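# Move wooden block from bench onto cart floor

## Task

Lift the wooden block from the bench and lay it flat on the floor of the cart, at the end with the handle, next to the profiles already there. The drop flap must stay open, and anything already in its finished state must still be so at the end. Finish with both grippers empty, released and clear of the cart, and the robot upright and not leaning or fallen.

## Robot and tools

ROBOT. A Rainbow Robotics RB-Y1: a two-wheel differential base with two rear casters (0.58 m wide, 0.10 m ahead of and 0.57 m behind the drive axle, 0.58 m sweep radius when spinning in place), a folding torso (leg with ankle, knee, hip), a head with head_camera, and two 7-joint arms, each with a parallel gripper and a wrist camera (left_wrist_camera, right_wrist_camera) whose case juts sideways and can strike things. Each arm is rated for 3 kg. Note that things may get nudged briefly by outside pushes.

FRAMES. Base frame: origin on the floor between the drive wheels, x forward, y left, z up, metres. The printed chest, left_hand and right_hand lines use it. A hand point sits between the finger pads, 0.03 m behind the tips; fingers point along the hand's -z, close along its x. Odometry frame is the base frame at scene start; base_odometry counts wheel turns only (slip looks like travel), heading in rad, positive left.

TOOLS.
move: one action plus optional "cameras" (list of head_camera, left_wrist_camera, right_wrist_camera or "all"; [] for none) and "blocking" (default true: returns when everything is at rest; false: returns in about 0.5 s while motion continues). Allowed action shapes: base and/or joints (optionally with min_time_s or contact_limits); target alone or with min_time_s; contact_limits alone. No action returns state and images.
- base: a single velocity command {x_m_s, turn_rad_s, for_s}, relative to the robot's current heading, run for for_s seconds then braked. x_m_s forward positive, magnitude 0.005 to 1.5 or 0; turn_rad_s positive turns left, 0.02 to 1.509 or 0; for_s 0.1 to 5. Omitted velocities are 0. No sideways motion. Acceleration 0.4 m/s² (turn 0.5 rad/s²); distance is roughly speed times for_s. The base does not stop on contact.
- joints: absolute targets keyed by joint name, radians (grippers in metres of opening). Ranges: torso_squat_rad 0 to 1.2 (lowers level chest), torso_shift_rad -0.3 to 0.6 (hips forward), torso_pitch_rad -0.2 to 1.4 (forward bow), torso_yaw_rad -1.5 to 1.5 (left positive; lift both arms sideways 0.2 rad first); combined torso limits: squat+shift<=1.52, squat-shift+pitch<=1.57, shift+0.5pitch-0.4squat<=0.7, shift+0.3pitch-0.5squat<=0.39. Shoulder pitch ±2.356 (negative swings forward/up); left_shoulder_roll_rad 0 to 3.141, right_shoulder_roll_rad -3.141 to 0 (outward); shoulder yaw ±2.094; elbow -2.617 to 0.01 (negative bends); forearm roll ±3.141; wrist pitch -1.57 to 1.919; hand roll ±2.705; left_gripper_m/right_gripper_m 0 to 0.1; head_pan_rad ±0.523 (left positive); head_tilt_rad -0.35 to 1.57 (down positive).
- target: absolute pose for one hand, {side "left"/"right", x, y, z in metres in the base frame (-3 to 3), quat_wxyz as printed on hand lines}. Solved once to joint angles, so the hand travels on an arc; split long moves into short steps. Refused if an earlier move still runs. Status: "reached" (within 10 mm and 2°), "short" with the error, or "refused" with a reason.
- min_time_s: 0.1 to 8, least duration of arm, head and torso motions.
- contact_limits: per gripper current cap in mA, 200 to 672.5 (start value 672.5); persists until changed; scales grip force.
wait: {seconds 0 to 10, cameras}; lets time run, returns early once prior motion settles.
stop: brakes all your running motions.
zoom_image: {camera, region [x0,y0,x1,y1] pixels, at most 504×504} on the newest image of that camera.
read_manual: licence texts only.
finished_scene: {scene} ends the scene; call nothing after it in that reply.

RESULTS. Status words: done, moving, off_target (resting away from target, may still push), stopped, not_followed (arm self-collision check held the command back), refused, contact_stop (torso hit something or cannot lift), time_out, limit_stop_at_<name> (built-in guard, including own_body_* proximity), torque_fault (contact torque hit a joint limit: 10 s freeze), limit_stop_at_motor_heat. A contact_stop or time_out on one joint halts its whole group (torso, left arm or right arm). Any refused call or unrequested stop cancels the rest of that reply's move/wait/finished_scene calls. on_its_own lists things you did not command. lidar_m: 12 distances, 30° sectors counter-clockwise from straight ahead, seen at 0.23 m height, "-" for none. wheel_motors_off 1 means wheels disabled for 2 s after stalling. motor_effort: wheel load in percent, peak in brackets; under about 30 at rest if free. Joint torque, external torque, wrist force/torque and motor temperature lines indicate pushing and heat; MOTOR HOT appears at 65 °C, brakes engage at 80 °C.

GRIPPING. Command an opening at least 0.005 m narrower than the block to hold it; off_target or done then is normal.

AVOID. Arm-on-arm hits or presses (can end the scene), hitting furniture hard, dropping or releasing the block while it moves, fast bending with arms stretched ahead or a load (tipping), driving fast into things or stopping hard while bowed, lifting the body over an edge while wheels push, over-heating from long stretched holds. Thinking time lets the scene run on.

Each tool is called after "Request:" in YAML: its name, and indented under it one key for each argument.

## Session

Request:
move:

Scene clock: 0.00 s.
Joint torques (N m): no reading
External joint torques (N m): no reading
Motor temperatures (°C): left_arm=[31 28 32 36 35 33 38] | right_arm=[34 31 32 30 36 36 34]
Wrist force (N): no reading
Wrist torque (N m): no reading
Wrist force, peak (N): no reading
base_odometry: x=+0.000 y=+0.000 heading=+0.000
lidar_m: 0.65 0.68 1.56 4.82 1.63 1.14 1.08 1.13 1.47 3.50 0.97 0.70
base_status: not commanded
joint_positions: torso_squat_rad=+0.350 torso_shift_rad=+0.000 torso_pitch_rad=+0.000 torso_yaw_rad=+0.000 left_shoulder_pitch_rad=+0.049 left_shoulder_roll_rad=+0.015 left_shoulder_yaw_rad=+0.041 left_elbow_rad=-0.149 left_forearm_roll_rad=+0.010 left_wrist_pitch_rad=-0.019 left_hand_roll_rad=+0.045 left_gripper_m=+0.099 right_shoulder_pitch_rad=-0.033 right_shoulder_roll_rad=-0.038 right_shoulder_yaw_rad=+0.024 right_elbow_rad=-0.125 right_forearm_roll_rad=-0.047 right_wrist_pitch_rad=+0.032 right_hand_roll_rad=-0.022 right_gripper_m=+0.099 head_pan_rad=+0.000 head_tilt_rad=+0.400
joint_status: not commanded
wheel_motors_off: 0
motor_effort: left_wheel=+0 right_wheel=+0
chest: x=-0.2280 y=+0.0001 z=+1.2475 quat_wxyz=(+1.000, +0.000, +0.000, +0.000) (m; base frame)
left_hand: x=-0.1861 y=+0.2354 z=+0.5638 quat_wxyz=(+0.997, +0.009, -0.062, +0.055) (m; base frame)
right_hand: x=-0.1506 y=-0.2464 z=+0.5666 quat_wxyz=(+0.998, -0.015, -0.063, -0.016) (m; base frame)
pictures: head_camera, left_wrist_camera, right_wrist_camera

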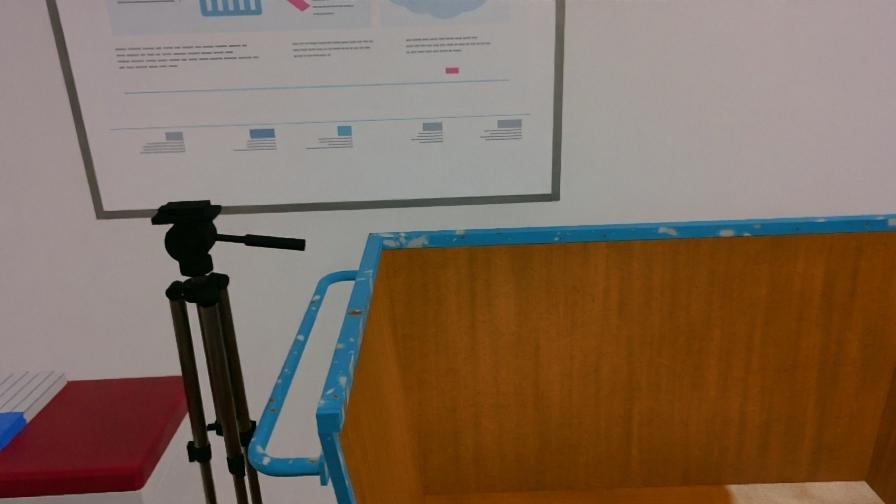

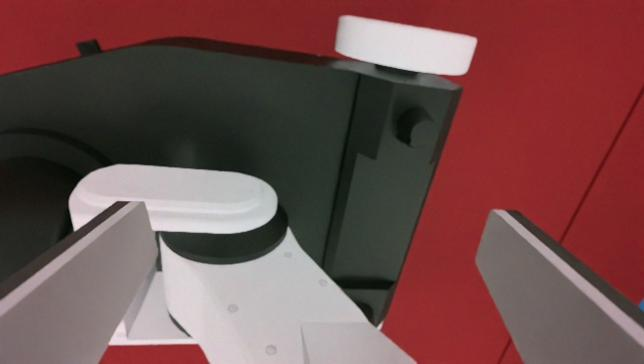

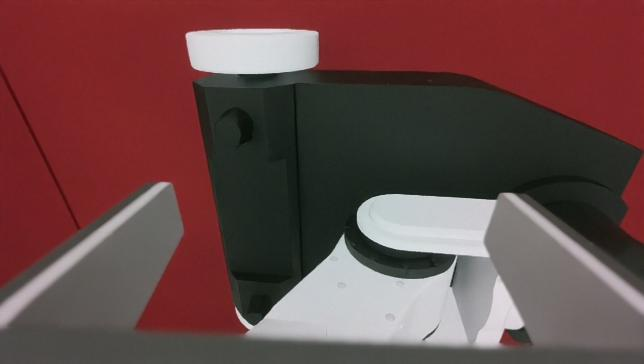

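Request:
move:
  joints: {"head_pan_rad":0.5,"head_tilt_rad":0.7}
  cameras: ["head_camera"]

Request:
move:
  joints: {"head_pan_rad":-0.5,"head_tilt_rad":0.7}
  cameras: ["head_camera"]

Scene clock: 2.33 s.
Joint torques (N m): left_arm=[-0.69 -0.23 0.64 0.05 -0.03 -0.6 0.04] | right_arm=[-2.03 -0.78 -0.38 0.01 -0.11 -0.15 -0.14]
External joint torques (N m): left_arm=[-0.06 -0.89 0.59 0.04 -0.03 -0.24 0.04] | right_arm=[0.23 0.71 -0.34 0.32 -0.15 0.14 -0.14]
Wrist force (N): left_arm=[0.4 1.8 -7.6] | right_arm=[-1.8 0.7 -4.8]
Wrist torque (N m): left_arm=[-0.31 0.18 0.10] | right_arm=[-0.05 -0.06 -0.05]
Wrist force, peak (N): left_arm=[-0.2 1.9 -8.4] | right_arm=[-2.1 1.1 -5.4]
move: done
base_odometry: x=+0.000 y=+0.000 heading=+0.000
lidar_m: 0.65 0.68 1.55 4.83 1.63 1.14 1.08 1.13 1.47 3.51 0.99 0.70
base_status: not commanded
joint_positions: torso_squat_rad=+0.350 torso_shift_rad=+0.000 torso_pitch_rad=+0.000 torso_yaw_rad=+0.000 left_shoulder_pitch_rad=+0.049 left_shoulder_roll_rad=+0.015 left_shoulder_yaw_rad=+0.041 left_elbow_rad=-0.149 left_forearm_roll_rad=+0.010 left_wrist_pitch_rad=-0.019 left_hand_roll_rad=+0.045 left_gripper_m=+0.099 right_shoulder_pitch_rad=-0.033 right_shoulder_roll_rad=-0.038 right_shoulder_yaw_rad=+0.024 right_elbow_rad=-0.125 right_forearm_roll_rad=-0.047 right_wrist_pitch_rad=+0.032 right_hand_roll_rad=-0.022 right_gripper_m=+0.099 head_pan_rad=+0.500 head_tilt_rad=+0.700
joint_status: all done
wheel_motors_off: 0
motor_effort: left_wheel=+1(1) right_wheel=-2(3)
chest: x=-0.2280 y=+0.0001 z=+1.2475 quat_wxyz=(+1.000, +0.000, +0.000, +0.000)
left_hand: x=-0.1861 y=+0.2354 z=+0.5638 quat_wxyz=(+0.997, +0.009, -0.062, +0.055)
right_hand: x=-0.1506 y=-0.2464 z=+0.5666 quat_wxyz=(+0.998, -0.015, -0.063, -0.016)
head_camera: T_world_to_cam=[[0.47803, -0.87778, -0.0315, 0.14322], [-0.53863, -0.26463, -0.79991, 1.09862], [0.69381, 0.39934, -0.5993, 0.95549]] pos_world=[-0.13964, 0.03488, 1.45592]

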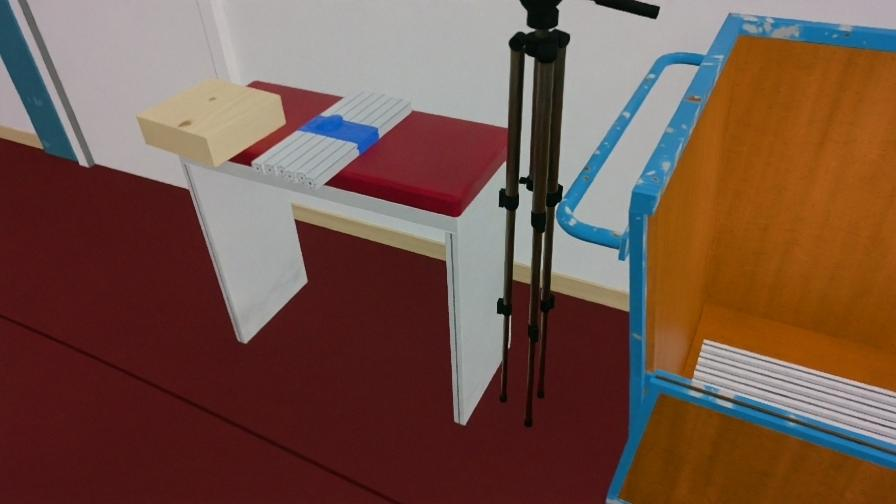

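Scene clock: 3.67 s.
Joint torques (N m): left_arm=[-1.11 -0.11 0.81 0.04 -0.05 -0.64 -0.05] | right_arm=[-2.17 -0.81 -0.49 0.14 -0.08 -0.28 -0.06]
External joint torques (N m): left_arm=[-0.48 -0.77 0.77 0.02 -0.06 -0.29 -0.04] | right_arm=[0.09 0.68 -0.44 0.45 -0.11 0.01 -0.07]
Wrist force (N): left_arm=[-0.2 1.5 -7.3] | right_arm=[-1.8 0.7 -5.0]
Wrist torque (N m): left_arm=[-0.35 0.07 0.13] | right_arm=[-0.06 -0.07 -0.09]
Wrist force, peak (N): left_arm=[-0.2 1.4 -8.4] | right_arm=[-1.6 1.5 -5.6]
move: done
base_odometry: x=+0.000 y=+0.000 heading=+0.000
lidar_m: 0.66 0.68 1.56 4.83 1.63 1.14 1.08 1.12 1.47 3.51 0.99 0.69
base_status: not commanded
joint_positions: torso_squat_rad=+0.350 torso_shift_rad=+0.000 torso_pitch_rad=+0.000 torso_yaw_rad=+0.000 left_shoulder_pitch_rad=+0.049 left_shoulder_roll_rad=+0.015 left_shoulder_yaw_rad=+0.041 left_elbow_rad=-0.149 left_forearm_roll_rad=+0.010 left_wrist_pitch_rad=-0.019 left_hand_roll_rad=+0.045 left_gripper_m=+0.099 right_shoulder_pitch_rad=-0.033 right_shoulder_roll_rad=-0.038 right_shoulder_yaw_rad=+0.024 right_elbow_rad=-0.125 right_forearm_roll_rad=-0.047 right_wrist_pitch_rad=+0.032 right_hand_roll_rad=-0.022 right_gripper_m=+0.099 head_pan_rad=-0.500 head_tilt_rad=+0.700
joint_status: all done
wheel_motors_off: 0
motor_effort: left_wheel=+1(1) right_wheel=-1(2)
chest: x=-0.2280 y=+0.0001 z=+1.2475 quat_wxyz=(+1.000, +0.000, +0.000, +0.000)
left_hand: x=-0.1861 y=+0.2354 z=+0.5638 quat_wxyz=(+0.997, +0.009, -0.062, +0.055)
right_hand: x=-0.1506 y=-0.2464 z=+0.5666 quat_wxyz=(+0.998, -0.015, -0.063, -0.016)
head_camera: T_world_to_cam=[[-0.4803, -0.87654, -0.03146, -0.05421], [-0.51362, 0.31015, -0.8, 1.10379], [0.71099, -0.36808, -0.59917, 0.95898]] pos_world=[-0.14094, -0.03687, 1.45592]

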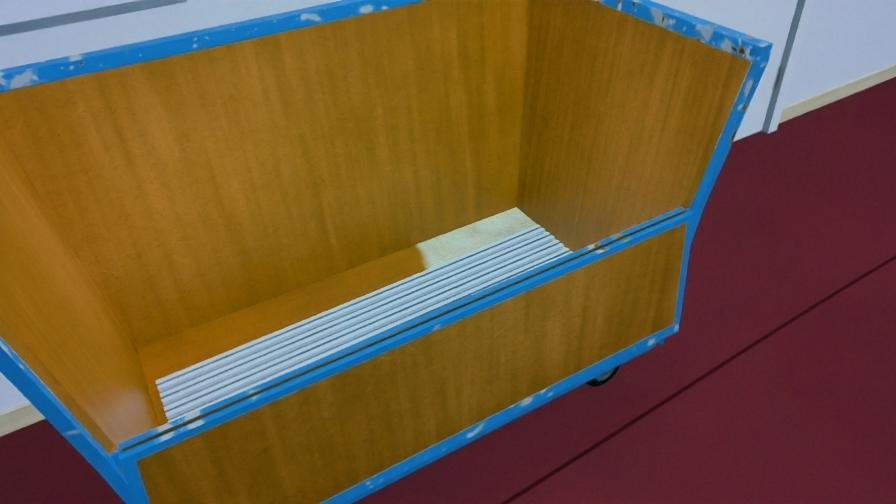

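Request:
move:
  joints: {"head_pan_rad":-0.1,"head_tilt_rad":0.95,"torso_squat_rad":0,"torso_pitch_rad":0.3}
  cameras: ["head_camera"]

Request:
move:
  joints: {"head_pan_rad":0.52,"head_tilt_rad":0.6}
  cameras: ["head_camera"]

Scene clock: 22.13 s.
Joint torques (N m): left_arm=[6.14 -0.26 1.1 3.36 -0.07 0.04 0.05] | right_arm=[6.08 -0.38 -0.68 3.33 -0.2 0.3 -0.04]
External joint torques (N m): left_arm=[-1.4 -1.02 0.99 0.15 -0.07 -0.2 0.04] | right_arm=[0.26 0.97 -0.52 0.62 -0.17 0.02 -0.03]
Wrist force (N): left_arm=[1.5 0.8 -7.6] | right_arm=[-0.4 0.8 -5.4]
Wrist torque (N m): left_arm=[-0.23 0.20 0.05] | right_arm=[-0.07 -0.04 -0.08]
Wrist force, peak (N): left_arm=[0.3 1.8 -8.5] | right_arm=[-2.0 1.0 -5.6]
move: done
base_odometry: x=+0.000 y=+0.000 heading=+0.000
lidar_m: 0.65 0.68 1.56 4.83 1.61 1.14 1.08 1.12 1.48 3.50 0.99 0.68
base_status: not commanded
joint_positions: torso_squat_rad=+0.000 torso_shift_rad=+0.000 torso_pitch_rad=+0.300 torso_yaw_rad=+0.000 left_shoulder_pitch_rad=+0.049 left_shoulder_roll_rad=+0.015 left_shoulder_yaw_rad=+0.041 left_elbow_rad=-0.149 left_forearm_roll_rad=+0.010 left_wrist_pitch_rad=-0.019 left_hand_roll_rad=+0.045 left_gripper_m=+0.099 right_shoulder_pitch_rad=-0.033 right_shoulder_roll_rad=-0.038 right_shoulder_yaw_rad=+0.024 right_elbow_rad=-0.125 right_forearm_roll_rad=-0.047 right_wrist_pitch_rad=+0.032 right_hand_roll_rad=-0.022 right_gripper_m=+0.099 head_pan_rad=-0.100 head_tilt_rad=+0.950
joint_status: all done
wheel_motors_off: 0
motor_effort: left_wheel=+1(1) right_wheel=+0(3)
chest: x=-0.1365 y=+0.0001 z=+1.2761 quat_wxyz=(+0.989, +0.000, +0.150, +0.000)
left_hand: x=-0.2986 y=+0.2354 z=+0.6106 quat_wxyz=(+0.995, +0.017, +0.088, +0.053)
right_hand: x=-0.2638 y=-0.2464 z=+0.6028 quat_wxyz=(+0.996, -0.018, +0.087, -0.014)
head_camera: T_world_to_cam=[[-0.11293, -0.9936, 0.00334, -0.01209], [-0.92309, 0.10368, -0.37034, 0.54059], [0.36763, -0.04491, -0.92889, 1.32268]] pos_world=[0.0114, -0.00865, 1.42887]

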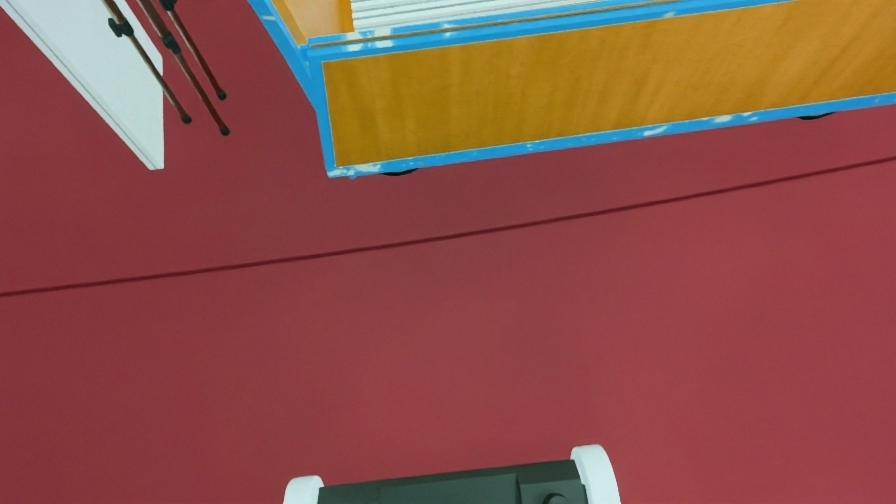

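Scene clock: 23.20 s.
Joint torques (N m): left_arm=[6.45 -0.02 0.66 3.48 0 -0.01 0.04] | right_arm=[6.16 -0.73 -0.41 3.35 -0.06 0.45 -0.02]
External joint torques (N m): left_arm=[-1.1 -0.79 0.54 0.27 0 -0.25 0.03] | right_arm=[0.34 0.61 -0.25 0.64 -0.03 0.18 -0.01]
Wrist force (N): left_arm=[1.9 0.7 -7.8] | right_arm=[0.5 0.7 -5.5]
Wrist torque (N m): left_arm=[-0.25 0.26 0.04] | right_arm=[-0.02 0.10 -0.12]
Wrist force, peak (N): left_arm=[1.8 1.5 -8.1] | right_arm=[-0.5 1.4 -5.5]
move: done
base_odometry: x=+0.000 y=+0.000 heading=+0.000
lidar_m: 0.65 0.67 1.55 4.82 1.62 1.13 1.07 1.12 1.48 3.51 0.98 0.69
base_status: not commanded
joint_positions: torso_squat_rad=+0.000 torso_shift_rad=+0.000 torso_pitch_rad=+0.300 torso_yaw_rad=+0.000 left_shoulder_pitch_rad=+0.049 left_shoulder_roll_rad=+0.015 left_shoulder_yaw_rad=+0.041 left_elbow_rad=-0.149 left_forearm_roll_rad=+0.010 left_wrist_pitch_rad=-0.019 left_hand_roll_rad=+0.045 left_gripper_m=+0.099 right_shoulder_pitch_rad=-0.033 right_shoulder_roll_rad=-0.038 right_shoulder_yaw_rad=+0.024 right_elbow_rad=-0.125 right_forearm_roll_rad=-0.047 right_wrist_pitch_rad=+0.032 right_hand_roll_rad=-0.022 right_gripper_m=+0.099 head_pan_rad=+0.520 head_tilt_rad=+0.600
joint_status: all done
wheel_motors_off: 0
motor_effort: left_wheel=+0(1) right_wheel=+1(2)
chest: x=-0.1365 y=+0.0001 z=+1.2761 quat_wxyz=(+0.989, +0.000, +0.150, +0.000)
left_hand: x=-0.2986 y=+0.2354 z=+0.6106 quat_wxyz=(+0.995, +0.017, +0.088, +0.053)
right_hand: x=-0.2638 y=-0.2464 z=+0.6028 quat_wxyz=(+0.996, -0.018, +0.087, -0.014)
head_camera: T_world_to_cam=[[0.46664, -0.86648, -0.17737, 0.28452], [-0.69373, -0.23419, -0.6811, 1.00751], [0.54862, 0.44088, -0.71039, 1.01367]] pos_world=[0.01006, 0.03558, 1.45677]

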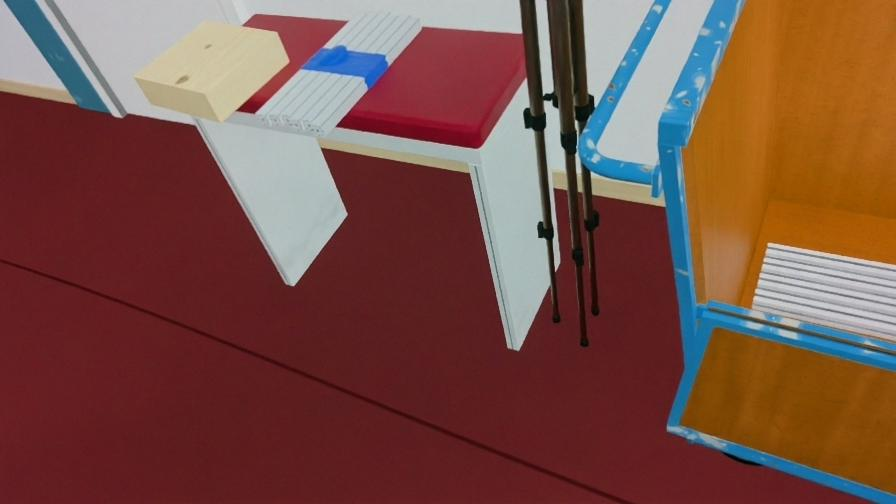

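Request:
move:
  base: {"x_m_s":0.25,"for_s":1.2}
  joints: {"head_pan_rad":0.2,"head_tilt_rad":0.75}
  cameras: ["head_camera"]

Scene clock: 28.67 s.
Joint torques (N m): left_arm=[7.01 -0.17 0.75 3.37 -0.08 0.05 -0.01] | right_arm=[6.51 -0.67 -0.65 3.34 -0.11 0.33 -0.14]
External joint torques (N m): left_arm=[-0.53 -0.94 0.64 0.17 -0.08 -0.19 -0.02] | right_arm=[0.69 0.67 -0.49 0.63 -0.08 0.05 -0.13]
Wrist force (N): left_arm=[1.8 0.7 -7.2] | right_arm=[0.5 1.1 -5.1]
Wrist torque (N m): left_arm=[-0.22 0.23 0.07] | right_arm=[-0.09 0.10 -0.08]
Wrist force, peak (N): left_arm=[2.2 1.7 -8.1] | right_arm=[0.5 1.3 -5.6]
move: done
base_odometry: x=+0.300 y=+0.000 heading=+0.000
lidar_m: 0.35 0.36 0.80 3.83 2.07 1.44 1.37 1.43 1.88 4.49 0.54 0.37
base_status: done (sent for 1.2 of 1.2 s)
joint_positions: torso_squat_rad=+0.000 torso_shift_rad=+0.000 torso_pitch_rad=+0.300 torso_yaw_rad=+0.000 left_shoulder_pitch_rad=+0.049 left_shoulder_roll_rad=+0.015 left_shoulder_yaw_rad=+0.041 left_elbow_rad=-0.149 left_forearm_roll_rad=+0.010 left_wrist_pitch_rad=-0.019 left_hand_roll_rad=+0.045 left_gripper_m=+0.099 right_shoulder_pitch_rad=-0.033 right_shoulder_roll_rad=-0.038 right_shoulder_yaw_rad=+0.024 right_elbow_rad=-0.125 right_forearm_roll_rad=-0.047 right_wrist_pitch_rad=+0.032 right_hand_roll_rad=-0.022 right_gripper_m=+0.099 head_pan_rad=+0.200 head_tilt_rad=+0.750
joint_status: all done
wheel_motors_off: 0
motor_effort: left_wheel=-1(54) right_wheel=-3(26)
chest: x=-0.1365 y=+0.0001 z=+1.2761 quat_wxyz=(+0.989, +0.000, +0.150, +0.000)
left_hand: x=-0.2985 y=+0.2354 z=+0.6106 quat_wxyz=(+0.995, +0.017, +0.088, +0.053)
right_hand: x=-0.2637 y=-0.2464 z=+0.6028 quat_wxyz=(+0.996, -0.018, +0.087, -0.014)
head_camera: T_world_to_cam=[[0.17771, -0.98016, -0.08778, 0.13742], [-0.83033, -0.10147, -0.54796, 0.80532], [0.52818, 0.17026, -0.83189, 1.18999]] pos_world=[0.01574, 0.01381, 1.44328]

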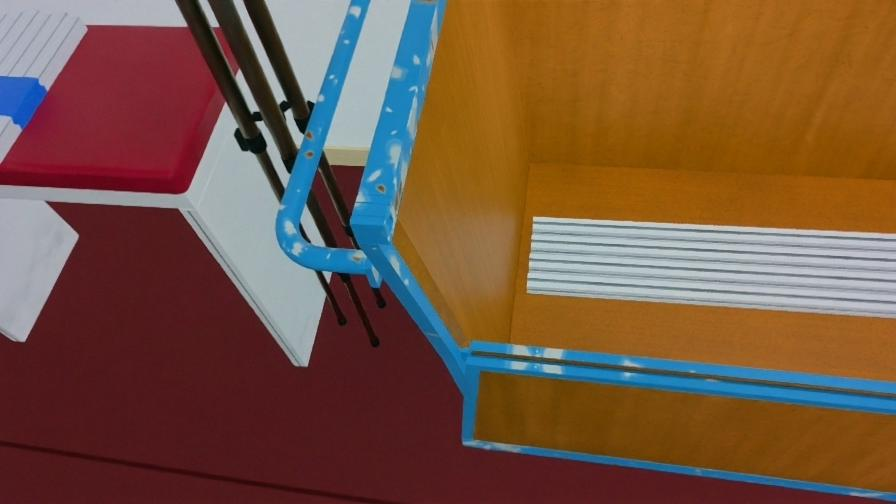

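Request:
move:
  base: {"x_m_s":-0.3,"for_s":1.0}
  joints: {"torso_pitch_rad":0,"torso_squat_rad":0.2,"head_pan_rad":0,"head_tilt_rad":0.8,"left_gripper_m":0.06,"right_gripper_m":0.06}

Request:
move:
  base: {"turn_rad_s":1.0,"for_s":1.567}

Request:
move:
  base: {"x_m_s":0.4,"for_s":3.2}

Request:
move:
  base: {"turn_rad_s":-1.0,"for_s":1.567}
  cameras: ["head_camera"]

Scene clock: 45.13 s.
Joint torques (N m): left_arm=[-1.59 -0.24 0.66 0.15 -0.07 -0.63 0.05] | right_arm=[-2.14 -1.09 -0.36 -0.04 -0.07 -0.21 0]
External joint torques (N m): left_arm=[-0.96 -0.91 0.61 0.14 -0.07 -0.28 0.05] | right_arm=[0.12 0.4 -0.32 0.27 -0.11 0.08 -0.01]
Wrist force (N): left_arm=[0.3 1.5 -8.1] | right_arm=[-1.7 0.9 -5.2]
Wrist torque (N m): left_arm=[-0.34 0.16 0.11] | right_arm=[-0.07 -0.08 -0.12]
Wrist force, peak (N): left_arm=[2.6 1.2 -8.3] | right_arm=[0.1 0.8 -5.7]
move: done
base_odometry: x=+0.000 y=+0.000 heading=+0.001
lidar_m: 0.65 0.68 1.56 4.85 1.62 1.13 1.07 1.12 1.48 3.51 0.98 0.68
base_status: done (sent for 1 of 1 s)
joint_positions: torso_squat_rad=+0.200 torso_shift_rad=+0.000 torso_pitch_rad=+0.000 torso_yaw_rad=+0.000 left_shoulder_pitch_rad=+0.049 left_shoulder_roll_rad=+0.015 left_shoulder_yaw_rad=+0.041 left_elbow_rad=-0.149 left_forearm_roll_rad=+0.010 left_wrist_pitch_rad=-0.019 left_hand_roll_rad=+0.045 left_gripper_m=+0.060 right_shoulder_pitch_rad=-0.033 right_shoulder_roll_rad=-0.038 right_shoulder_yaw_rad=+0.024 right_elbow_rad=-0.125 right_forearm_roll_rad=-0.047 right_wrist_pitch_rad=+0.032 right_hand_roll_rad=-0.022 right_gripper_m=+0.060 head_pan_rad=+0.000 head_tilt_rad=+0.800
joint_status: all done
wheel_motors_off: 0
motor_effort: left_wheel=-4(25) right_wheel=-22(26)
chest: x=-0.2280 y=+0.0001 z=+1.2760 quat_wxyz=(+1.000, +0.000, +0.000, +0.000)
left_hand: x=-0.1862 y=+0.2354 z=+0.5923 quat_wxyz=(+0.997, +0.009, -0.062, +0.055)
right_hand: x=-0.1506 y=-0.2464 z=+0.5951 quat_wxyz=(+0.998, -0.015, -0.063, -0.016)
pictures: none

Scene clock: 48.60 s.
Joint torques (N m): left_arm=[-1.04 -0.34 0.73 0.2 -0.05 -0.43 -0.09] | right_arm=[-2.19 -0.93 -0.26 -0.12 -0.2 -0.17 -0.06]
External joint torques (N m): left_arm=[-0.41 -1.01 0.69 0.18 -0.05 -0.07 -0.08] | right_arm=[0.06 0.55 -0.22 0.19 -0.23 0.12 -0.07]
Wrist force (N): left_arm=[-0.6 0.9 -7.3] | right_arm=[-1.6 0.8 -4.6]
Wrist torque (N m): left_arm=[-0.22 0.03 0.13] | right_arm=[-0.03 -0.05 -0.12]
Wrist force, peak (N): left_arm=[0.2 1.3 -8.5] | right_arm=[-1.7 0.8 -5.5]
move: done
base_odometry: x=+0.000 y=+0.000 heading=+1.227
lidar_m: 1.56 2.84 1.37 1.09 1.06 1.17 1.79 3.95 0.85 0.67 0.65 1.02
base_status: done (sent for 1.57 of 1.57 s)
joint_positions: torso_squat_rad=+0.200 torso_shift_rad=+0.000 torso_pitch_rad=+0.000 torso_yaw_rad=+0.000 left_shoulder_pitch_rad=+0.049 left_shoulder_roll_rad=+0.015 left_shoulder_yaw_rad=+0.041 left_elbow_rad=-0.149 left_forearm_roll_rad=+0.010 left_wrist_pitch_rad=-0.019 left_hand_roll_rad=+0.045 left_gripper_m=+0.060 right_shoulder_pitch_rad=-0.033 right_shoulder_roll_rad=-0.038 right_shoulder_yaw_rad=+0.024 right_elbow_rad=-0.125 right_forearm_roll_rad=-0.047 right_wrist_pitch_rad=+0.032 right_hand_roll_rad=-0.022 right_gripper_m=+0.060 head_pan_rad=+0.000 head_tilt_rad=+0.800
joint_status: not commanded
wheel_motors_off: 0
motor_effort: left_wheel=+6(28) right_wheel=+17(45)
chest: x=-0.2281 y=+0.0001 z=+1.2760 quat_wxyz=(+1.000, +0.000, +0.000, +0.000)
left_hand: x=-0.1862 y=+0.2354 z=+0.5923 quat_wxyz=(+0.997, +0.009, -0.062, +0.055)
right_hand: x=-0.1506 y=-0.2464 z=+0.5951 quat_wxyz=(+0.998, -0.015, -0.063, -0.016)
pictures: none

Scene clock: 53.17 s.
Joint torques (N m): left_arm=[-0.37 -0.44 0.72 -0.07 -0.03 -0.41 -0.03] | right_arm=[-1.94 -0.8 -0.48 0.05 -0.01 -0.26 0.04]
External joint torques (N m): left_arm=[0.26 -1.1 0.68 -0.08 -0.03 -0.05 -0.02] | right_arm=[0.31 0.69 -0.43 0.35 -0.05 0.03 0.03]
Wrist force (N): left_arm=[-0.2 1.5 -8.0] | right_arm=[-2.1 0.8 -4.8]
Wrist torque (N m): left_arm=[-0.33 0.12 0.07] | right_arm=[-0.04 -0.12 -0.10]
Wrist force, peak (N): left_arm=[0.3 0.9 -8.6] | right_arm=[-2.0 0.6 -5.8]
move: done
base_odometry: x=+0.430 y=+1.206 heading=+1.229
lidar_m: 1.65 4.08 1.98 1.58 1.56 1.70 2.60 1.07 0.73 1.00 0.40 1.07
base_status: done (sent for 3.2 of 3.2 s)
joint_positions: torso_squat_rad=+0.200 torso_shift_rad=+0.000 torso_pitch_rad=+0.000 torso_yaw_rad=+0.000 left_shoulder_pitch_rad=+0.049 left_shoulder_roll_rad=+0.015 left_shoulder_yaw_rad=+0.041 left_elbow_rad=-0.149 left_forearm_roll_rad=+0.010 left_wrist_pitch_rad=-0.019 left_hand_roll_rad=+0.045 left_gripper_m=+0.060 right_shoulder_pitch_rad=-0.033 right_shoulder_roll_rad=-0.038 right_shoulder_yaw_rad=+0.024 right_elbow_rad=-0.125 right_forearm_roll_rad=-0.047 right_wrist_pitch_rad=+0.032 right_hand_roll_rad=-0.022 right_gripper_m=+0.060 head_pan_rad=+0.000 head_tilt_rad=+0.800
joint_status: not commanded
wheel_motors_off: 0
motor_effort: left_wheel=+20(48) right_wheel=-19(48)
chest: x=-0.2279 y=+0.0001 z=+1.2760 quat_wxyz=(+1.000, +0.000, +0.000, +0.000)
left_hand: x=-0.1861 y=+0.2354 z=+0.5923 quat_wxyz=(+0.997, +0.009, -0.062, +0.055)
right_hand: x=-0.1505 y=-0.2464 z=+0.5951 quat_wxyz=(+0.998, -0.015, -0.062, -0.016)
pictures: none

Scene clock: 56.63 s.
Joint torques (N m): left_arm=[-0.61 -0.42 1.07 -0.02 -0.02 -0.65 -0.04] | right_arm=[-2.26 -1.18 -0.9 0.18 -0.15 -0.36 0]
External joint torques (N m): left_arm=[0.02 -1.08 1.03 -0.04 -0.03 -0.29 -0.04] | right_arm=[0 0.32 -0.85 0.49 -0.19 -0.07 -0.01]
Wrist force (N): left_arm=[-0.2 1.1 -7.5] | right_arm=[-2.0 1.0 -4.9]
Wrist torque (N m): left_arm=[-0.27 0.11 0.09] | right_arm=[-0.08 -0.09 -0.10]
Wrist force, peak (N): left_arm=[0.5 1.7 -8.4] | right_arm=[-1.8 1.0 -5.6]
move: done
base_odometry: x=+0.430 y=+1.205 heading=+0.003
lidar_m: 0.54 0.39 1.35 3.29 2.35 1.65 1.56 1.62 2.13 1.05 0.70 0.80
base_status: done (sent for 1.57 of 1.57 s)
joint_positions: torso_squat_rad=+0.200 torso_shift_rad=+0.000 torso_pitch_rad=+0.000 torso_yaw_rad=+0.000 left_shoulder_pitch_rad=+0.049 left_shoulder_roll_rad=+0.015 left_shoulder_yaw_rad=+0.041 left_elbow_rad=-0.149 left_forearm_roll_rad=+0.010 left_wrist_pitch_rad=-0.019 left_hand_roll_rad=+0.045 left_gripper_m=+0.060 right_shoulder_pitch_rad=-0.033 right_shoulder_roll_rad=-0.038 right_shoulder_yaw_rad=+0.024 right_elbow_rad=-0.125 right_forearm_roll_rad=-0.047 right_wrist_pitch_rad=+0.032 right_hand_roll_rad=-0.022 right_gripper_m=+0.060 head_pan_rad=+0.000 head_tilt_rad=+0.800
joint_status: not commanded
wheel_motors_off: 0
motor_effort: left_wheel=+22(52) right_wheel=+4(52)
chest: x=-0.2280 y=+0.0001 z=+1.2760 quat_wxyz=(+1.000, +0.000, +0.000, +0.000)
left_hand: x=-0.1861 y=+0.2354 z=+0.5923 quat_wxyz=(+0.997, +0.009, -0.062, +0.055)
right_hand: x=-0.1505 y=-0.2464 z=+0.5951 quat_wxyz=(+0.998, -0.015, -0.063, -0.016)
head_camera: T_world_to_cam=[[-0.00444, -0.9995, -0.03117, 0.04421], [-0.67639, 0.02596, -0.73608, 0.99877], [0.73653, 0.01782, -0.67617, 1.09491]] pos_world=[-0.13067, -0.00125, 1.47691]

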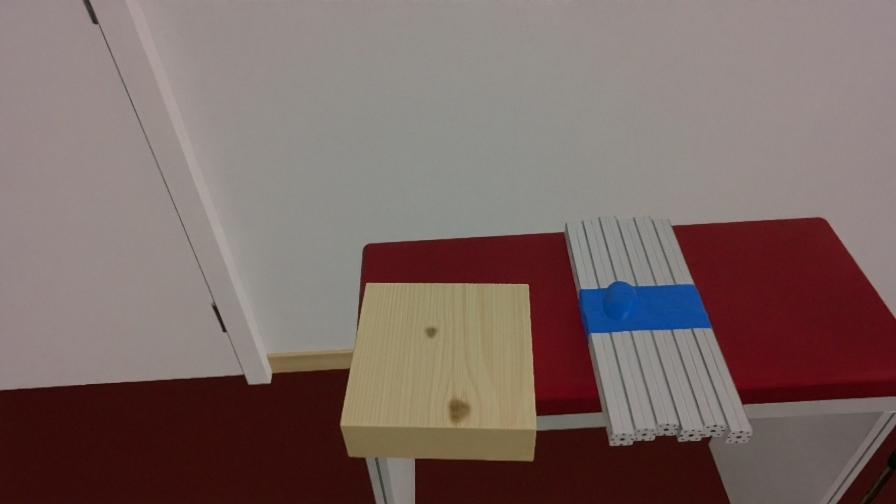

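Request:
move:
  base: {"x_m_s":0.2,"for_s":0.5}
  joints: {"torso_pitch_rad":0.6,"head_tilt_rad":0.5}

Request:
move:
  target: {"side":"left","x":0.12,"y":0.32,"z":0.95,"quat_wxyz":[0.9974,-0.07,0.0014,-0.02]}

Request:
move:
  target: {"side":"right","x":0.12,"y":-0.3,"z":0.95,"quat_wxyz":[0.9974,0.07,-0.0014,-0.02]}

Request:
move:
  target: {"side":"left","x":0.325,"y":0.205,"z":0.87,"quat_wxyz":[0.9974,-0.07,0.0014,-0.02]}

Request:
move:
  target: {"side":"right","x":0.325,"y":-0.14,"z":0.87,"quat_wxyz":[0.9974,0.07,-0.0014,-0.02]}
  cameras: ["all"]

Scene clock: 69.87 s.
Joint torques (N m): left_arm=[13.08 0.04 1.02 6.47 -0.12 0.59 0.1] | right_arm=[14.16 -0.22 -0.51 6.43 -0.24 0.89 0.01]
External joint torques (N m): left_arm=[-1.96 -0.77 0.85 0.36 -0.11 -0.23 0.07] | right_arm=[0.79 0.86 -0.26 0.94 -0.13 0.07 0.04]
Wrist force (N): left_arm=[4.2 0.6 -7.8] | right_arm=[2.0 1.1 -4.5]
Wrist torque (N m): left_arm=[-0.22 0.38 0.06] | right_arm=[-0.06 0.18 -0.07]
Wrist force, peak (N): left_arm=[4.2 0.6 -7.8] | right_arm=[-1.8 0.8 -5.5]
move: done
base_odometry: x=+0.530 y=+1.206 heading=+0.001
lidar_m: 0.60 0.30 1.19 2.94 2.50 1.76 1.66 1.72 2.27 1.08 0.65 0.79
base_status: done (sent for 0.5 of 0.5 s)
joint_positions: torso_squat_rad=+0.200 torso_shift_rad=+0.000 torso_pitch_rad=+0.600 torso_yaw_rad=+0.000 left_shoulder_pitch_rad=+0.049 left_shoulder_roll_rad=+0.015 left_shoulder_yaw_rad=+0.041 left_elbow_rad=-0.149 left_forearm_roll_rad=+0.010 left_wrist_pitch_rad=-0.019 left_hand_roll_rad=+0.045 left_gripper_m=+0.060 right_shoulder_pitch_rad=-0.033 right_shoulder_roll_rad=-0.038 right_shoulder_yaw_rad=+0.024 right_elbow_rad=-0.125 right_forearm_roll_rad=-0.047 right_wrist_pitch_rad=+0.032 right_hand_roll_rad=-0.022 right_gripper_m=+0.060 head_pan_rad=+0.000 head_tilt_rad=+0.500
joint_status: all done
wheel_motors_off: 0
motor_effort: left_wheel=-12(51) right_wheel=+12(49)
chest: x=-0.0533 y=+0.0001 z=+1.2219 quat_wxyz=(+0.955, +0.000, +0.296, +0.000)
left_hand: x=-0.4048 y=+0.2354 z=+0.6341 quat_wxyz=(+0.970, +0.024, +0.236, +0.050)
right_hand: x=-0.3737 y=-0.2464 z=+0.6162 quat_wxyz=(+0.972, -0.020, +0.235, -0.011)
pictures: none

Scene clock: 71.97 s.
Joint torques (N m): left_arm=[-1.32 -3.15 6.8 -2.21 -0.24 -0.67 -0.17] | right_arm=[14.47 -0.42 -1.08 6.49 -0.26 1.02 -0.06]
External joint torques (N m): left_arm=[0.14 -1.42 1.62 0.72 -0.38 -0.4 -0.16] | right_arm=[1.1 0.65 -0.82 1 -0.16 0.2 -0.04]
Wrist force (N): left_arm=[0.4 2.7 -7.3] | right_arm=[1.5 0.7 -3.9]
Wrist torque (N m): left_arm=[-0.38 0.15 0.08] | right_arm=[-0.06 0.07 -0.09]
Wrist force, peak (N): left_arm=[5.9 -1.8 -7.0] | right_arm=[1.8 1.0 -5.2]
move: done
base_odometry: x=+0.530 y=+1.206 heading=+0.001
lidar_m: 0.57 0.30 1.20 2.93 2.51 1.75 1.66 1.73 2.27 1.08 0.65 0.79
base_status: not commanded
joint_positions: torso_squat_rad=+0.200 torso_shift_rad=+0.000 torso_pitch_rad=+0.600 torso_yaw_rad=+0.000 left_shoulder_pitch_rad=+1.037 left_shoulder_roll_rad=+1.629 left_shoulder_yaw_rad=+0.798 left_elbow_rad=-2.560 left_forearm_roll_rad=+1.149 left_wrist_pitch_rad=+0.798 left_hand_roll_rad=+0.841 left_gripper_m=+0.060 right_shoulder_pitch_rad=-0.033 right_shoulder_roll_rad=-0.038 right_shoulder_yaw_rad=+0.024 right_elbow_rad=-0.125 right_forearm_roll_rad=-0.047 right_wrist_pitch_rad=+0.032 right_hand_roll_rad=-0.022 right_gripper_m=+0.060 head_pan_rad=+0.000 head_tilt_rad=+0.500
joint_status: all done
wheel_motors_off: 0
motor_effort: left_wheel=-11(14) right_wheel=+12(15)
chest: x=-0.0533 y=+0.0001 z=+1.2219 quat_wxyz=(+0.955, +0.000, +0.296, +0.000)
left_hand: x=+0.1203 y=+0.3193 z=+0.9503 quat_wxyz=(+0.998, -0.068, -0.002, -0.019)
left_hand_status: reached (checked arc that bows 450 mm and turns the hand up to 60 deg, planned for 1.8 s): 1 mm and 0.5 deg off.
right_hand: x=-0.3737 y=-0.2463 z=+0.6162 quat_wxyz=(+0.972, -0.019, +0.235, -0.011)
pictures: none

Scene clock: 74.10 s.
Joint torques (N m): left_arm=[-1.37 -2.54 6.5 -2.31 -0.04 -0.48 -0.1] | right_arm=[-0.85 2.08 -6.15 -2.74 0.39 -0.35 0.26]
External joint torques (N m): left_arm=[0.1 -0.84 1.31 0.62 -0.18 -0.21 -0.1] | right_arm=[0.97 1.78 -1.19 0.32 0.31 -0.11 0.26]
Wrist force (N): left_arm=[0.8 2.2 -7.3] | right_arm=[-0.6 0.5 -4.9]
Wrist torque (N m): left_arm=[-0.37 0.21 0.09] | right_arm=[-0.11 0.02 0.09]
Wrist force, peak (N): left_arm=[0.5 1.7 -8.4] | right_arm=[-1.8 3.2 -5.6]
move: done
base_odometry: x=+0.530 y=+1.206 heading=+0.001
lidar_m: 0.58 0.30 1.20 2.93 2.51 1.76 1.65 1.73 2.27 1.08 0.65 0.81
base_status: not commanded
joint_positions: torso_squat_rad=+0.200 torso_shift_rad=+0.000 torso_pitch_rad=+0.600 torso_yaw_rad=+0.000 left_shoulder_pitch_rad=+1.037 left_shoulder_roll_rad=+1.629 left_shoulder_yaw_rad=+0.798 left_elbow_rad=-2.560 left_forearm_roll_rad=+1.149 left_wrist_pitch_rad=+0.798 left_hand_roll_rad=+0.841 left_gripper_m=+0.060 right_shoulder_pitch_rad=+0.924 right_shoulder_roll_rad=-1.675 right_shoulder_yaw_rad=-0.691 right_elbow_rad=-2.606 right_forearm_roll_rad=-1.067 right_wrist_pitch_rad=+0.827 right_hand_roll_rad=-1.049 right_gripper_m=+0.060 head_pan_rad=+0.000 head_tilt_rad=+0.500
joint_status: all done
wheel_motors_off: 0
motor_effort: left_wheel=-10(13) right_wheel=+12(16)
chest: x=-0.0533 y=+0.0001 z=+1.2219 quat_wxyz=(+0.955, +0.000, +0.296, +0.000)
left_hand: x=+0.1203 y=+0.3193 z=+0.9503 quat_wxyz=(+0.998, -0.068, -0.002, -0.019)
right_hand: x=+0.1200 y=-0.2998 z=+0.9500 quat_wxyz=(+0.997, +0.070, -0.002, -0.020)
right_hand_status: reached (checked arc that bows 434 mm and turns the hand up to 61 deg, planned for 1.8 s): 0 mm and 0.0 deg off.
pictures: none

Scene clock: 75.67 s.
Joint torques (N m): left_arm=[-14.65 -6.37 7.54 1.05 0.01 -0.29 0.09] | right_arm=[-1.11 1.56 -6.06 -3.02 0.17 -0.14 0.29]
External joint torques (N m): left_arm=[2.18 -0.5 0.73 0.47 -0.07 0.01 0.09] | right_arm=[0.71 1.25 -1.1 0.04 0.08 0.1 0.29]
Wrist force (N): left_arm=[0.4 2.6 -7.6] | right_arm=[-0.9 0.1 -4.8]
Wrist torque (N m): left_arm=[-0.35 0.10 0.11] | right_arm=[-0.04 0.01 0.07]
Wrist force, peak (N): left_arm=[-0.1 2.3 -8.6] | right_arm=[-0.8 0.1 -5.8]
move: done
base_odometry: x=+0.530 y=+1.206 heading=+0.001
lidar_m: 0.58 0.30 1.20 2.94 2.50 1.77 1.67 1.73 2.27 1.09 0.65 0.78
base_status: not commanded
joint_positions: torso_squat_rad=+0.200 torso_shift_rad=+0.000 torso_pitch_rad=+0.600 torso_yaw_rad=+0.000 left_shoulder_pitch_rad=+1.048 left_shoulder_roll_rad=+2.668 left_shoulder_yaw_rad=+0.941 left_elbow_rad=-1.791 left_forearm_roll_rad=+1.610 left_wrist_pitch_rad=+0.535 left_hand_roll_rad=+1.018 left_gripper_m=+0.060 right_shoulder_pitch_rad=+0.924 right_shoulder_roll_rad=-1.675 right_shoulder_yaw_rad=-0.691 right_elbow_rad=-2.606 right_forearm_roll_rad=-1.067 right_wrist_pitch_rad=+0.827 right_hand_roll_rad=-1.049 right_gripper_m=+0.060 head_pan_rad=+0.000 head_tilt_rad=+0.500
joint_status: all done
wheel_motors_off: 0
motor_effort: left_wheel=-10(12) right_wheel=+11(12)
chest: x=-0.0533 y=+0.0000 z=+1.2219 quat_wxyz=(+0.955, +0.000, +0.296, +0.000)
left_hand: x=+0.3248 y=+0.2041 z=+0.8706 quat_wxyz=(+0.997, -0.069, -0.006, -0.019)
left_hand_status: reached (checked arc that bows 44 mm and turns the hand up to 6 deg, planned for 1.2 s): 1 mm and 0.9 deg off.
right_hand: x=+0.1200 y=-0.2999 z=+0.9499 quat_wxyz=(+0.997, +0.070, -0.002, -0.020)
pictures: none

Scene clock: 77.23 s.
Joint torques (N m): left_arm=[-14.71 -5.79 7.81 1.16 -0.13 -0.46 0.05] | right_arm=[-18 7.93 -7.32 1.18 0.2 0.08 -0.07]
External joint torques (N m): left_arm=[2.12 0.06 1 0.58 -0.21 -0.15 0.06] | right_arm=[0.19 2.38 -0.85 0.29 0.1 0.34 -0.08]
Wrist force (N): left_arm=[0.9 1.6 -8.3] | right_arm=[-1.2 0.1 -5.2]
Wrist torque (N m): left_arm=[-0.30 0.18 0.09] | right_arm=[-0.05 -0.03 0.10]
Wrist force, peak (N): left_arm=[0.9 2.7 -8.2] | right_arm=[-2.0 1.1 -5.5]
move: done
base_odometry: x=+0.530 y=+1.206 heading=+0.002
lidar_m: 0.59 0.30 1.19 2.94 2.51 1.75 1.65 1.72 2.27 1.08 0.65 0.79
base_status: not commanded
joint_positions: torso_squat_rad=+0.200 torso_shift_rad=+0.000 torso_pitch_rad=+0.600 torso_yaw_rad=+0.000 left_shoulder_pitch_rad=+1.048 left_shoulder_roll_rad=+2.667 left_shoulder_yaw_rad=+0.941 left_elbow_rad=-1.791 left_forearm_roll_rad=+1.610 left_wrist_pitch_rad=+0.535 left_hand_roll_rad=+1.018 left_gripper_m=+0.060 right_shoulder_pitch_rad=+0.978 right_shoulder_roll_rad=-2.859 right_shoulder_yaw_rad=-0.918 right_elbow_rad=-1.780 right_forearm_roll_rad=-1.572 right_wrist_pitch_rad=+0.519 right_hand_roll_rad=-1.321 right_gripper_m=+0.060 head_pan_rad=+0.000 head_tilt_rad=+0.500
joint_status: all done
wheel_motors_off: 0
motor_effort: left_wheel=-9(12) right_wheel=+8(15)
chest: x=-0.0533 y=+0.0001 z=+1.2219 quat_wxyz=(+0.955, +0.000, +0.296, +0.000)
left_hand: x=+0.3247 y=+0.2043 z=+0.8706 quat_wxyz=(+0.997, -0.069, -0.006, -0.018)
right_hand: x=+0.3247 y=-0.1394 z=+0.8702 quat_wxyz=(+0.997, +0.070, -0.005, -0.021)
right_hand_status: reached (checked arc that bows 60 mm and turns the hand up to 8 deg, planned for 1.3 s): 1 mm and 0.4 deg off.
pictures: head_camera, left_wrist_camera, right_wrist_camera
head_camera: T_world_to_cam=[[-0.01345, -0.9995, -0.02847, 0.03939], [-0.86373, 0.02596, -0.50329, 0.81067], [0.50378, 0.01782, -0.86365, 1.09309]] pos_world=[0.15005, -0.00115, 1.35317]
left_wrist_camera: T_world_to_cam=[[0.99994, -0.01069, 0.00204, -0.32484], [-0.00991, -0.81658, 0.57715, -0.3034], [-0.0045, -0.57714, -0.81663, 0.90278]] pos_world=[0.32588, 0.26981, 0.91301]
right_wrist_camera: T_world_to_cam=[[-0.99916, 0.01663, -0.0375, 0.35814], [-0.01034, 0.78266, 0.62236, -0.40201], [0.0397, 0.62223, -0.78183, 0.82636]] pos_world=[0.32088, -0.2055, 0.9097]

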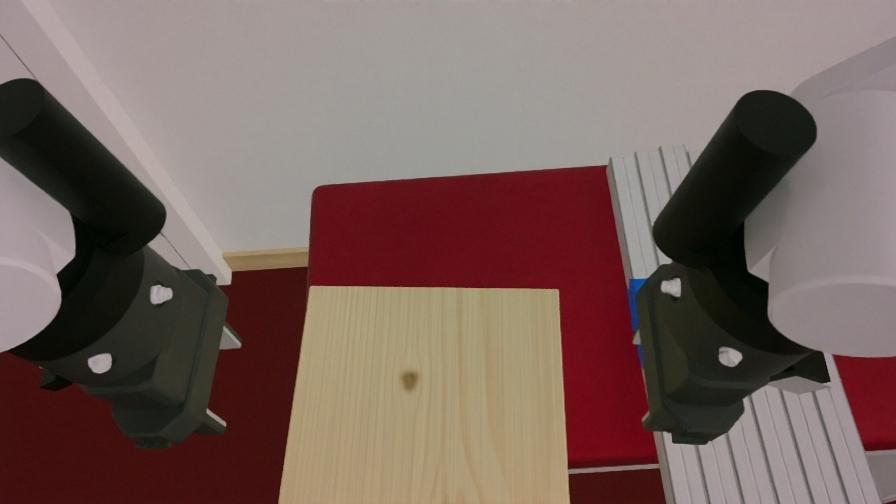

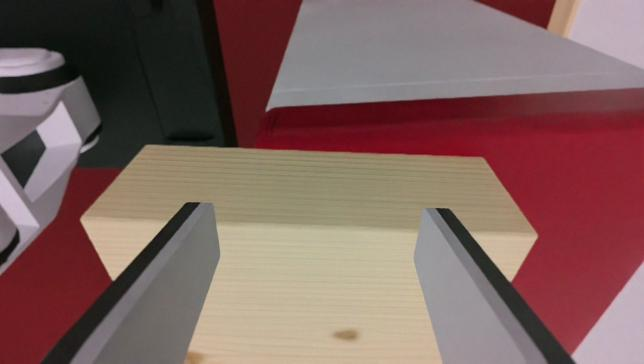

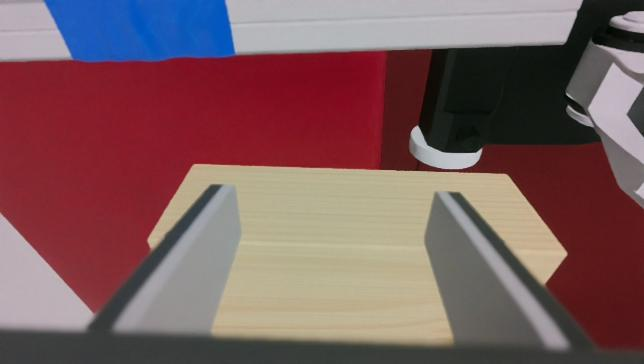

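Request:
move:
  target: {"side":"left","x":0.32,"y":0.205,"z":0.773,"quat_wxyz":[0.9974,-0.07,0.0014,-0.02]}

Request:
move:
  target: {"side":"right","x":0.32,"y":-0.12,"z":0.773,"quat_wxyz":[0.9974,0.07,-0.0014,-0.02]}
  cameras: ["right_wrist_camera","left_wrist_camera"]

Request:
move:
  target: {"side":"left","x":0.32,"y":0.174,"z":0.773,"quat_wxyz":[0.9974,-0.07,0.0014,-0.02]}

Request:
move:
  target: {"side":"right","x":0.32,"y":-0.085,"z":0.773,"quat_wxyz":[0.9974,0.07,-0.0014,-0.02]}
  cameras: ["all"]

Scene clock: 85.00 s.
Joint torques (N m): left_arm=[-16.15 -8.23 6.43 1.42 0.16 -0.5 -0.17] | right_arm=[-18.43 7.12 -6.98 0.99 0.1 -0.27 -0.01]
External joint torques (N m): left_arm=[1.22 -0.72 1.11 0.8 0.09 -0.22 -0.17] | right_arm=[-0.25 1.57 -0.52 0.1 0 0 -0.02]
Wrist force (N): left_arm=[0.5 2.2 -7.5] | right_arm=[-1.0 0.2 -4.9]
Wrist torque (N m): left_arm=[-0.34 0.12 0.18] | right_arm=[-0.04 0.01 0.08]
Wrist force, peak (N): left_arm=[1.0 2.1 -8.6] | right_arm=[-1.4 0.2 -5.6]
move: done
base_odometry: x=+0.530 y=+1.206 heading=+0.002
lidar_m: 0.60 0.30 1.19 2.94 2.51 1.75 1.66 1.72 2.27 1.08 0.66 0.79
base_status: not commanded
joint_positions: torso_squat_rad=+0.200 torso_shift_rad=+0.000 torso_pitch_rad=+0.600 torso_yaw_rad=+0.000 left_shoulder_pitch_rad=+1.304 left_shoulder_roll_rad=+2.888 left_shoulder_yaw_rad=+0.945 left_elbow_rad=-1.480 left_forearm_roll_rad=+1.645 left_wrist_pitch_rad=+0.380 left_hand_roll_rad=+0.940 left_gripper_m=+0.060 right_shoulder_pitch_rad=+0.979 right_shoulder_roll_rad=-2.859 right_shoulder_yaw_rad=-0.918 right_elbow_rad=-1.780 right_forearm_roll_rad=-1.572 right_wrist_pitch_rad=+0.519 right_hand_roll_rad=-1.321 right_gripper_m=+0.060 head_pan_rad=+0.000 head_tilt_rad=+0.500
joint_status: all done
wheel_motors_off: 0
motor_effort: left_wheel=-8(11) right_wheel=+9(11)
chest: x=-0.0533 y=+0.0001 z=+1.2219 quat_wxyz=(+0.955, +0.000, +0.296, +0.000)
left_hand: x=+0.3194 y=+0.2047 z=+0.7736 quat_wxyz=(+0.997, -0.069, -0.002, -0.019)
left_hand_status: reached (checked arc that bows 11 mm and turns the hand up to 1 deg, planned for 0.6 s): 1 mm and 0.4 deg off.
right_hand: x=+0.3247 y=-0.1396 z=+0.8702 quat_wxyz=(+0.997, +0.070, -0.005, -0.021)
pictures: none

Scene clock: 85.97 s.
Joint torques (N m): left_arm=[-15.54 -7.62 6.61 1.1 0.12 -0.52 -0.12] | right_arm=[-20.23 7.93 -5.92 1.66 0.15 -0.18 -0.2]
External joint torques (N m): left_arm=[1.82 -0.09 1.29 0.47 0.06 -0.23 -0.12] | right_arm=[-1.5 1.68 -0.57 0.85 0.06 0.08 -0.2]
Wrist force (N): left_arm=[1.0 1.7 -8.0] | right_arm=[-1.1 -0.1 -5.1]
Wrist torque (N m): left_arm=[-0.30 0.19 0.16] | right_arm=[-0.02 -0.03 0.10]
Wrist force, peak (N): left_arm=[1.1 1.9 -9.0] | right_arm=[-1.7 -0.5 -6.3]
move: done
base_odometry: x=+0.530 y=+1.206 heading=+0.002
lidar_m: 0.56 0.30 1.20 2.96 2.51 1.76 1.66 1.71 2.26 1.09 0.64 0.80
base_status: not commanded
joint_positions: torso_squat_rad=+0.200 torso_shift_rad=+0.000 torso_pitch_rad=+0.600 torso_yaw_rad=+0.000 left_shoulder_pitch_rad=+1.304 left_shoulder_roll_rad=+2.888 left_shoulder_yaw_rad=+0.945 left_elbow_rad=-1.480 left_forearm_roll_rad=+1.645 left_wrist_pitch_rad=+0.380 left_hand_roll_rad=+0.940 left_gripper_m=+0.060 right_shoulder_pitch_rad=+1.224 right_shoulder_roll_rad=-3.105 right_shoulder_yaw_rad=-0.921 right_elbow_rad=-1.459 right_forearm_roll_rad=-1.537 right_wrist_pitch_rad=+0.404 right_hand_roll_rad=-1.329 right_gripper_m=+0.060 head_pan_rad=+0.000 head_tilt_rad=+0.500
joint_status: all done
wheel_motors_off: 0
motor_effort: left_wheel=-8(9) right_wheel=+9(10)
chest: x=-0.0533 y=+0.0001 z=+1.2219 quat_wxyz=(+0.955, +0.000, +0.296, +0.000)
left_hand: x=+0.3195 y=+0.2048 z=+0.7736 quat_wxyz=(+0.997, -0.069, -0.002, -0.019)
right_hand: x=+0.3192 y=-0.1200 z=+0.7736 quat_wxyz=(+0.997, +0.070, -0.004, -0.020)
right_hand_status: reached (checked arc that bows 12 mm and turns the hand up to 1 deg, planned for 0.7 s): 1 mm and 0.3 deg off.
pictures: left_wrist_camera, right_wrist_camera
left_wrist_camera: T_world_to_cam=[[0.9999, -0.01273, -0.00574, -0.31302], [-0.00709, -0.81666, 0.57707, -0.24793], [-0.01203, -0.57697, -0.81667, 0.82633]] pos_world=[0.32117, 0.27032, 0.81612]
right_wrist_camera: T_world_to_cam=[[-0.99927, 0.0162, -0.03454, 0.34643], [-0.00881, 0.78297, 0.622, -0.35735], [0.03712, 0.62186, -0.78225, 0.74001]] pos_world=[0.31556, -0.186, 0.81311]

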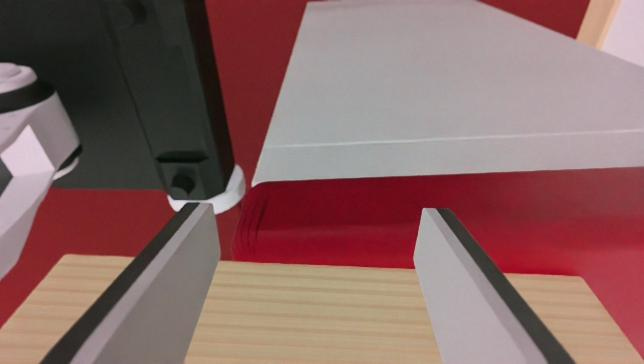

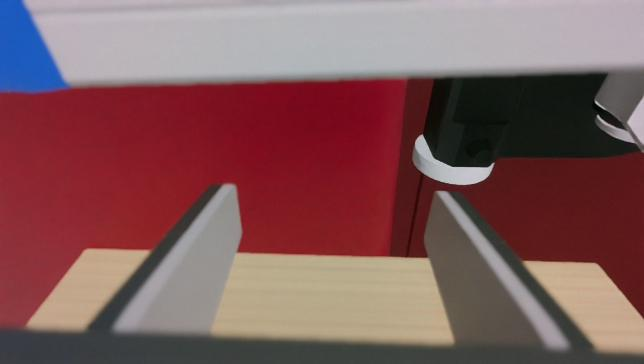

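Scene clock: 86.63 s.
Joint torques (N m): left_arm=[-16 -7.65 6.6 1.62 -0.07 -0.26 0.04] | right_arm=[-20.08 7.93 -5.95 1.27 0.22 -0.2 -0.29]
External joint torques (N m): left_arm=[1.96 -0.59 1.07 1.06 -0.14 0.04 0.04] | right_arm=[-1.36 1.68 -0.6 0.47 0.13 0.06 -0.29]
Wrist force (N): left_arm=[0.7 1.4 -7.4] | right_arm=[-1.2 0.1 -4.9]
Wrist torque (N m): left_arm=[-0.25 0.17 0.04] | right_arm=[-0.03 -0.06 0.08]
Wrist force, peak (N): left_arm=[0.3 3.2 -8.2] | right_arm=[-1.5 -0.1 -5.4]
move: done
base_odometry: x=+0.530 y=+1.206 heading=+0.002
lidar_m: 0.58 0.30 1.19 2.93 2.50 1.75 1.66 1.72 2.29 1.08 0.65 0.78
base_status: not commanded
joint_positions: torso_squat_rad=+0.200 torso_shift_rad=+0.000 torso_pitch_rad=+0.600 torso_yaw_rad=+0.000 left_shoulder_pitch_rad=+1.283 left_shoulder_roll_rad=+2.962 left_shoulder_yaw_rad=+0.951 left_elbow_rad=-1.467 left_forearm_roll_rad=+1.627 left_wrist_pitch_rad=+0.402 left_hand_roll_rad=+1.020 left_gripper_m=+0.060 right_shoulder_pitch_rad=+1.224 right_shoulder_roll_rad=-3.105 right_shoulder_yaw_rad=-0.921 right_elbow_rad=-1.459 right_forearm_roll_rad=-1.537 right_wrist_pitch_rad=+0.404 right_hand_roll_rad=-1.329 right_gripper_m=+0.060 head_pan_rad=+0.000 head_tilt_rad=+0.500
joint_status: all done
wheel_motors_off: 0
motor_effort: left_wheel=-9(10) right_wheel=+10(11)
chest: x=-0.0533 y=+0.0001 z=+1.2219 quat_wxyz=(+0.955, +0.000, +0.296, +0.000)
left_hand: x=+0.3200 y=+0.1738 z=+0.7731 quat_wxyz=(+0.997, -0.070, +0.002, -0.020)
left_hand_status: reached (checked arc that bows 2 mm and turns the hand up to 1 deg, planned for 0.3 s): 0 mm and 0.0 deg off.
right_hand: x=+0.3193 y=-0.1201 z=+0.7736 quat_wxyz=(+0.997, +0.070, -0.004, -0.021)
pictures: none

Scene clock: 87.53 s.
Joint torques (N m): left_arm=[-16.32 -7.04 6.55 1.24 -0.09 -0.44 -0.05] | right_arm=[-18.71 5.04 -7.82 0.43 0.05 -0.88 -0.28]
External joint torques (N m): left_arm=[1.64 0.01 1.01 0.67 -0.16 -0.15 -0.05] | right_arm=[0.18 -0.95 -1.53 0.15 -0.05 -0.61 -0.29]
Wrist force (N): left_arm=[0.9 2.0 -7.5] | right_arm=[-1.6 -2.4 -3.8]
Wrist torque (N m): left_arm=[-0.31 0.20 0.05] | right_arm=[0.02 0.01 0.01]
Wrist force, peak (N): left_arm=[1.3 1.9 -8.2] | right_arm=[-0.9 -6.7 -0.6]
move: done
base_odometry: x=+0.530 y=+1.206 heading=+0.002
lidar_m: 0.58 0.30 1.19 2.94 2.50 1.75 1.66 1.73 2.27 1.08 0.65 0.79
base_status: not commanded
joint_positions: torso_squat_rad=+0.200 torso_shift_rad=+0.000 torso_pitch_rad=+0.600 torso_yaw_rad=+0.000 left_shoulder_pitch_rad=+1.283 left_shoulder_roll_rad=+2.962 left_shoulder_yaw_rad=+0.951 left_elbow_rad=-1.467 left_forearm_roll_rad=+1.627 left_wrist_pitch_rad=+0.402 left_hand_roll_rad=+1.020 left_gripper_m=+0.060 right_shoulder_pitch_rad=+1.302 right_shoulder_roll_rad=-3.141 right_shoulder_yaw_rad=-1.092 right_elbow_rad=-1.406 right_forearm_roll_rad=-1.470 right_wrist_pitch_rad=+0.538 right_hand_roll_rad=-1.339 right_gripper_m=+0.060 head_pan_rad=+0.000 head_tilt_rad=+0.500
joint_status: all done
wheel_motors_off: 0
motor_effort: left_wheel=-9(10) right_wheel=+9(11)
chest: x=-0.0533 y=+0.0001 z=+1.2219 quat_wxyz=(+0.955, +0.000, +0.296, +0.000)
left_hand: x=+0.3200 y=+0.1739 z=+0.7731 quat_wxyz=(+0.997, -0.070, +0.002, -0.020)
right_hand: x=+0.3203 y=-0.0861 z=+0.7733 quat_wxyz=(+0.997, +0.072, -0.002, -0.021)
right_hand_status: reached (checked arc that bows 4 mm and turns the hand up to 1 deg, planned for 0.5 s): 1 mm and 0.2 deg off.
pictures: head_camera, left_wrist_camera, right_wrist_camera
head_camera: T_world_to_cam=[[-0.01354, -0.9995, -0.02852, 0.03937], [-0.86373, 0.02606, -0.50328, 0.81067], [0.50378, 0.01782, -0.86365, 1.0931]] pos_world=[0.15005, -0.00125, 1.35317]
left_wrist_camera: T_world_to_cam=[[0.99981, -0.01498, -0.01286, -0.30803], [-0.00477, -0.81522, 0.57913, -0.27538], [-0.01916, -0.57895, -0.81514, 0.80944]] pos_world=[0.32217, 0.23952, 0.81533]
right_wrist_camera: T_world_to_cam=[[-0.99936, 0.01712, -0.0313, 0.34449], [-0.00619, 0.78085, 0.6247, -0.38677], [0.03514, 0.62449, -0.78024, 0.71801]] pos_world=[0.31665, -0.15228, 0.81262]

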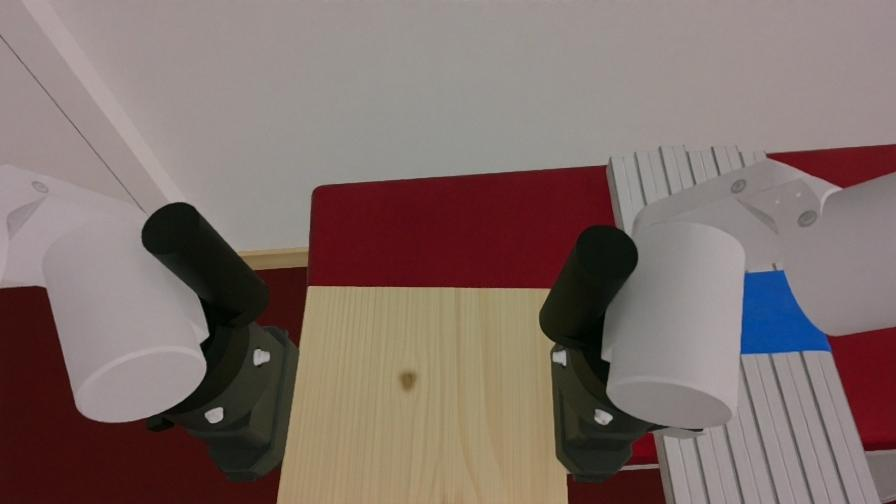

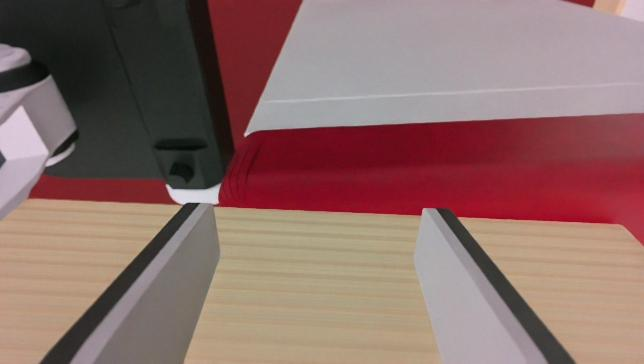

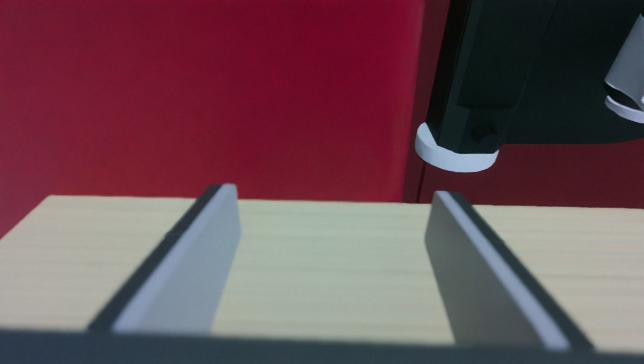

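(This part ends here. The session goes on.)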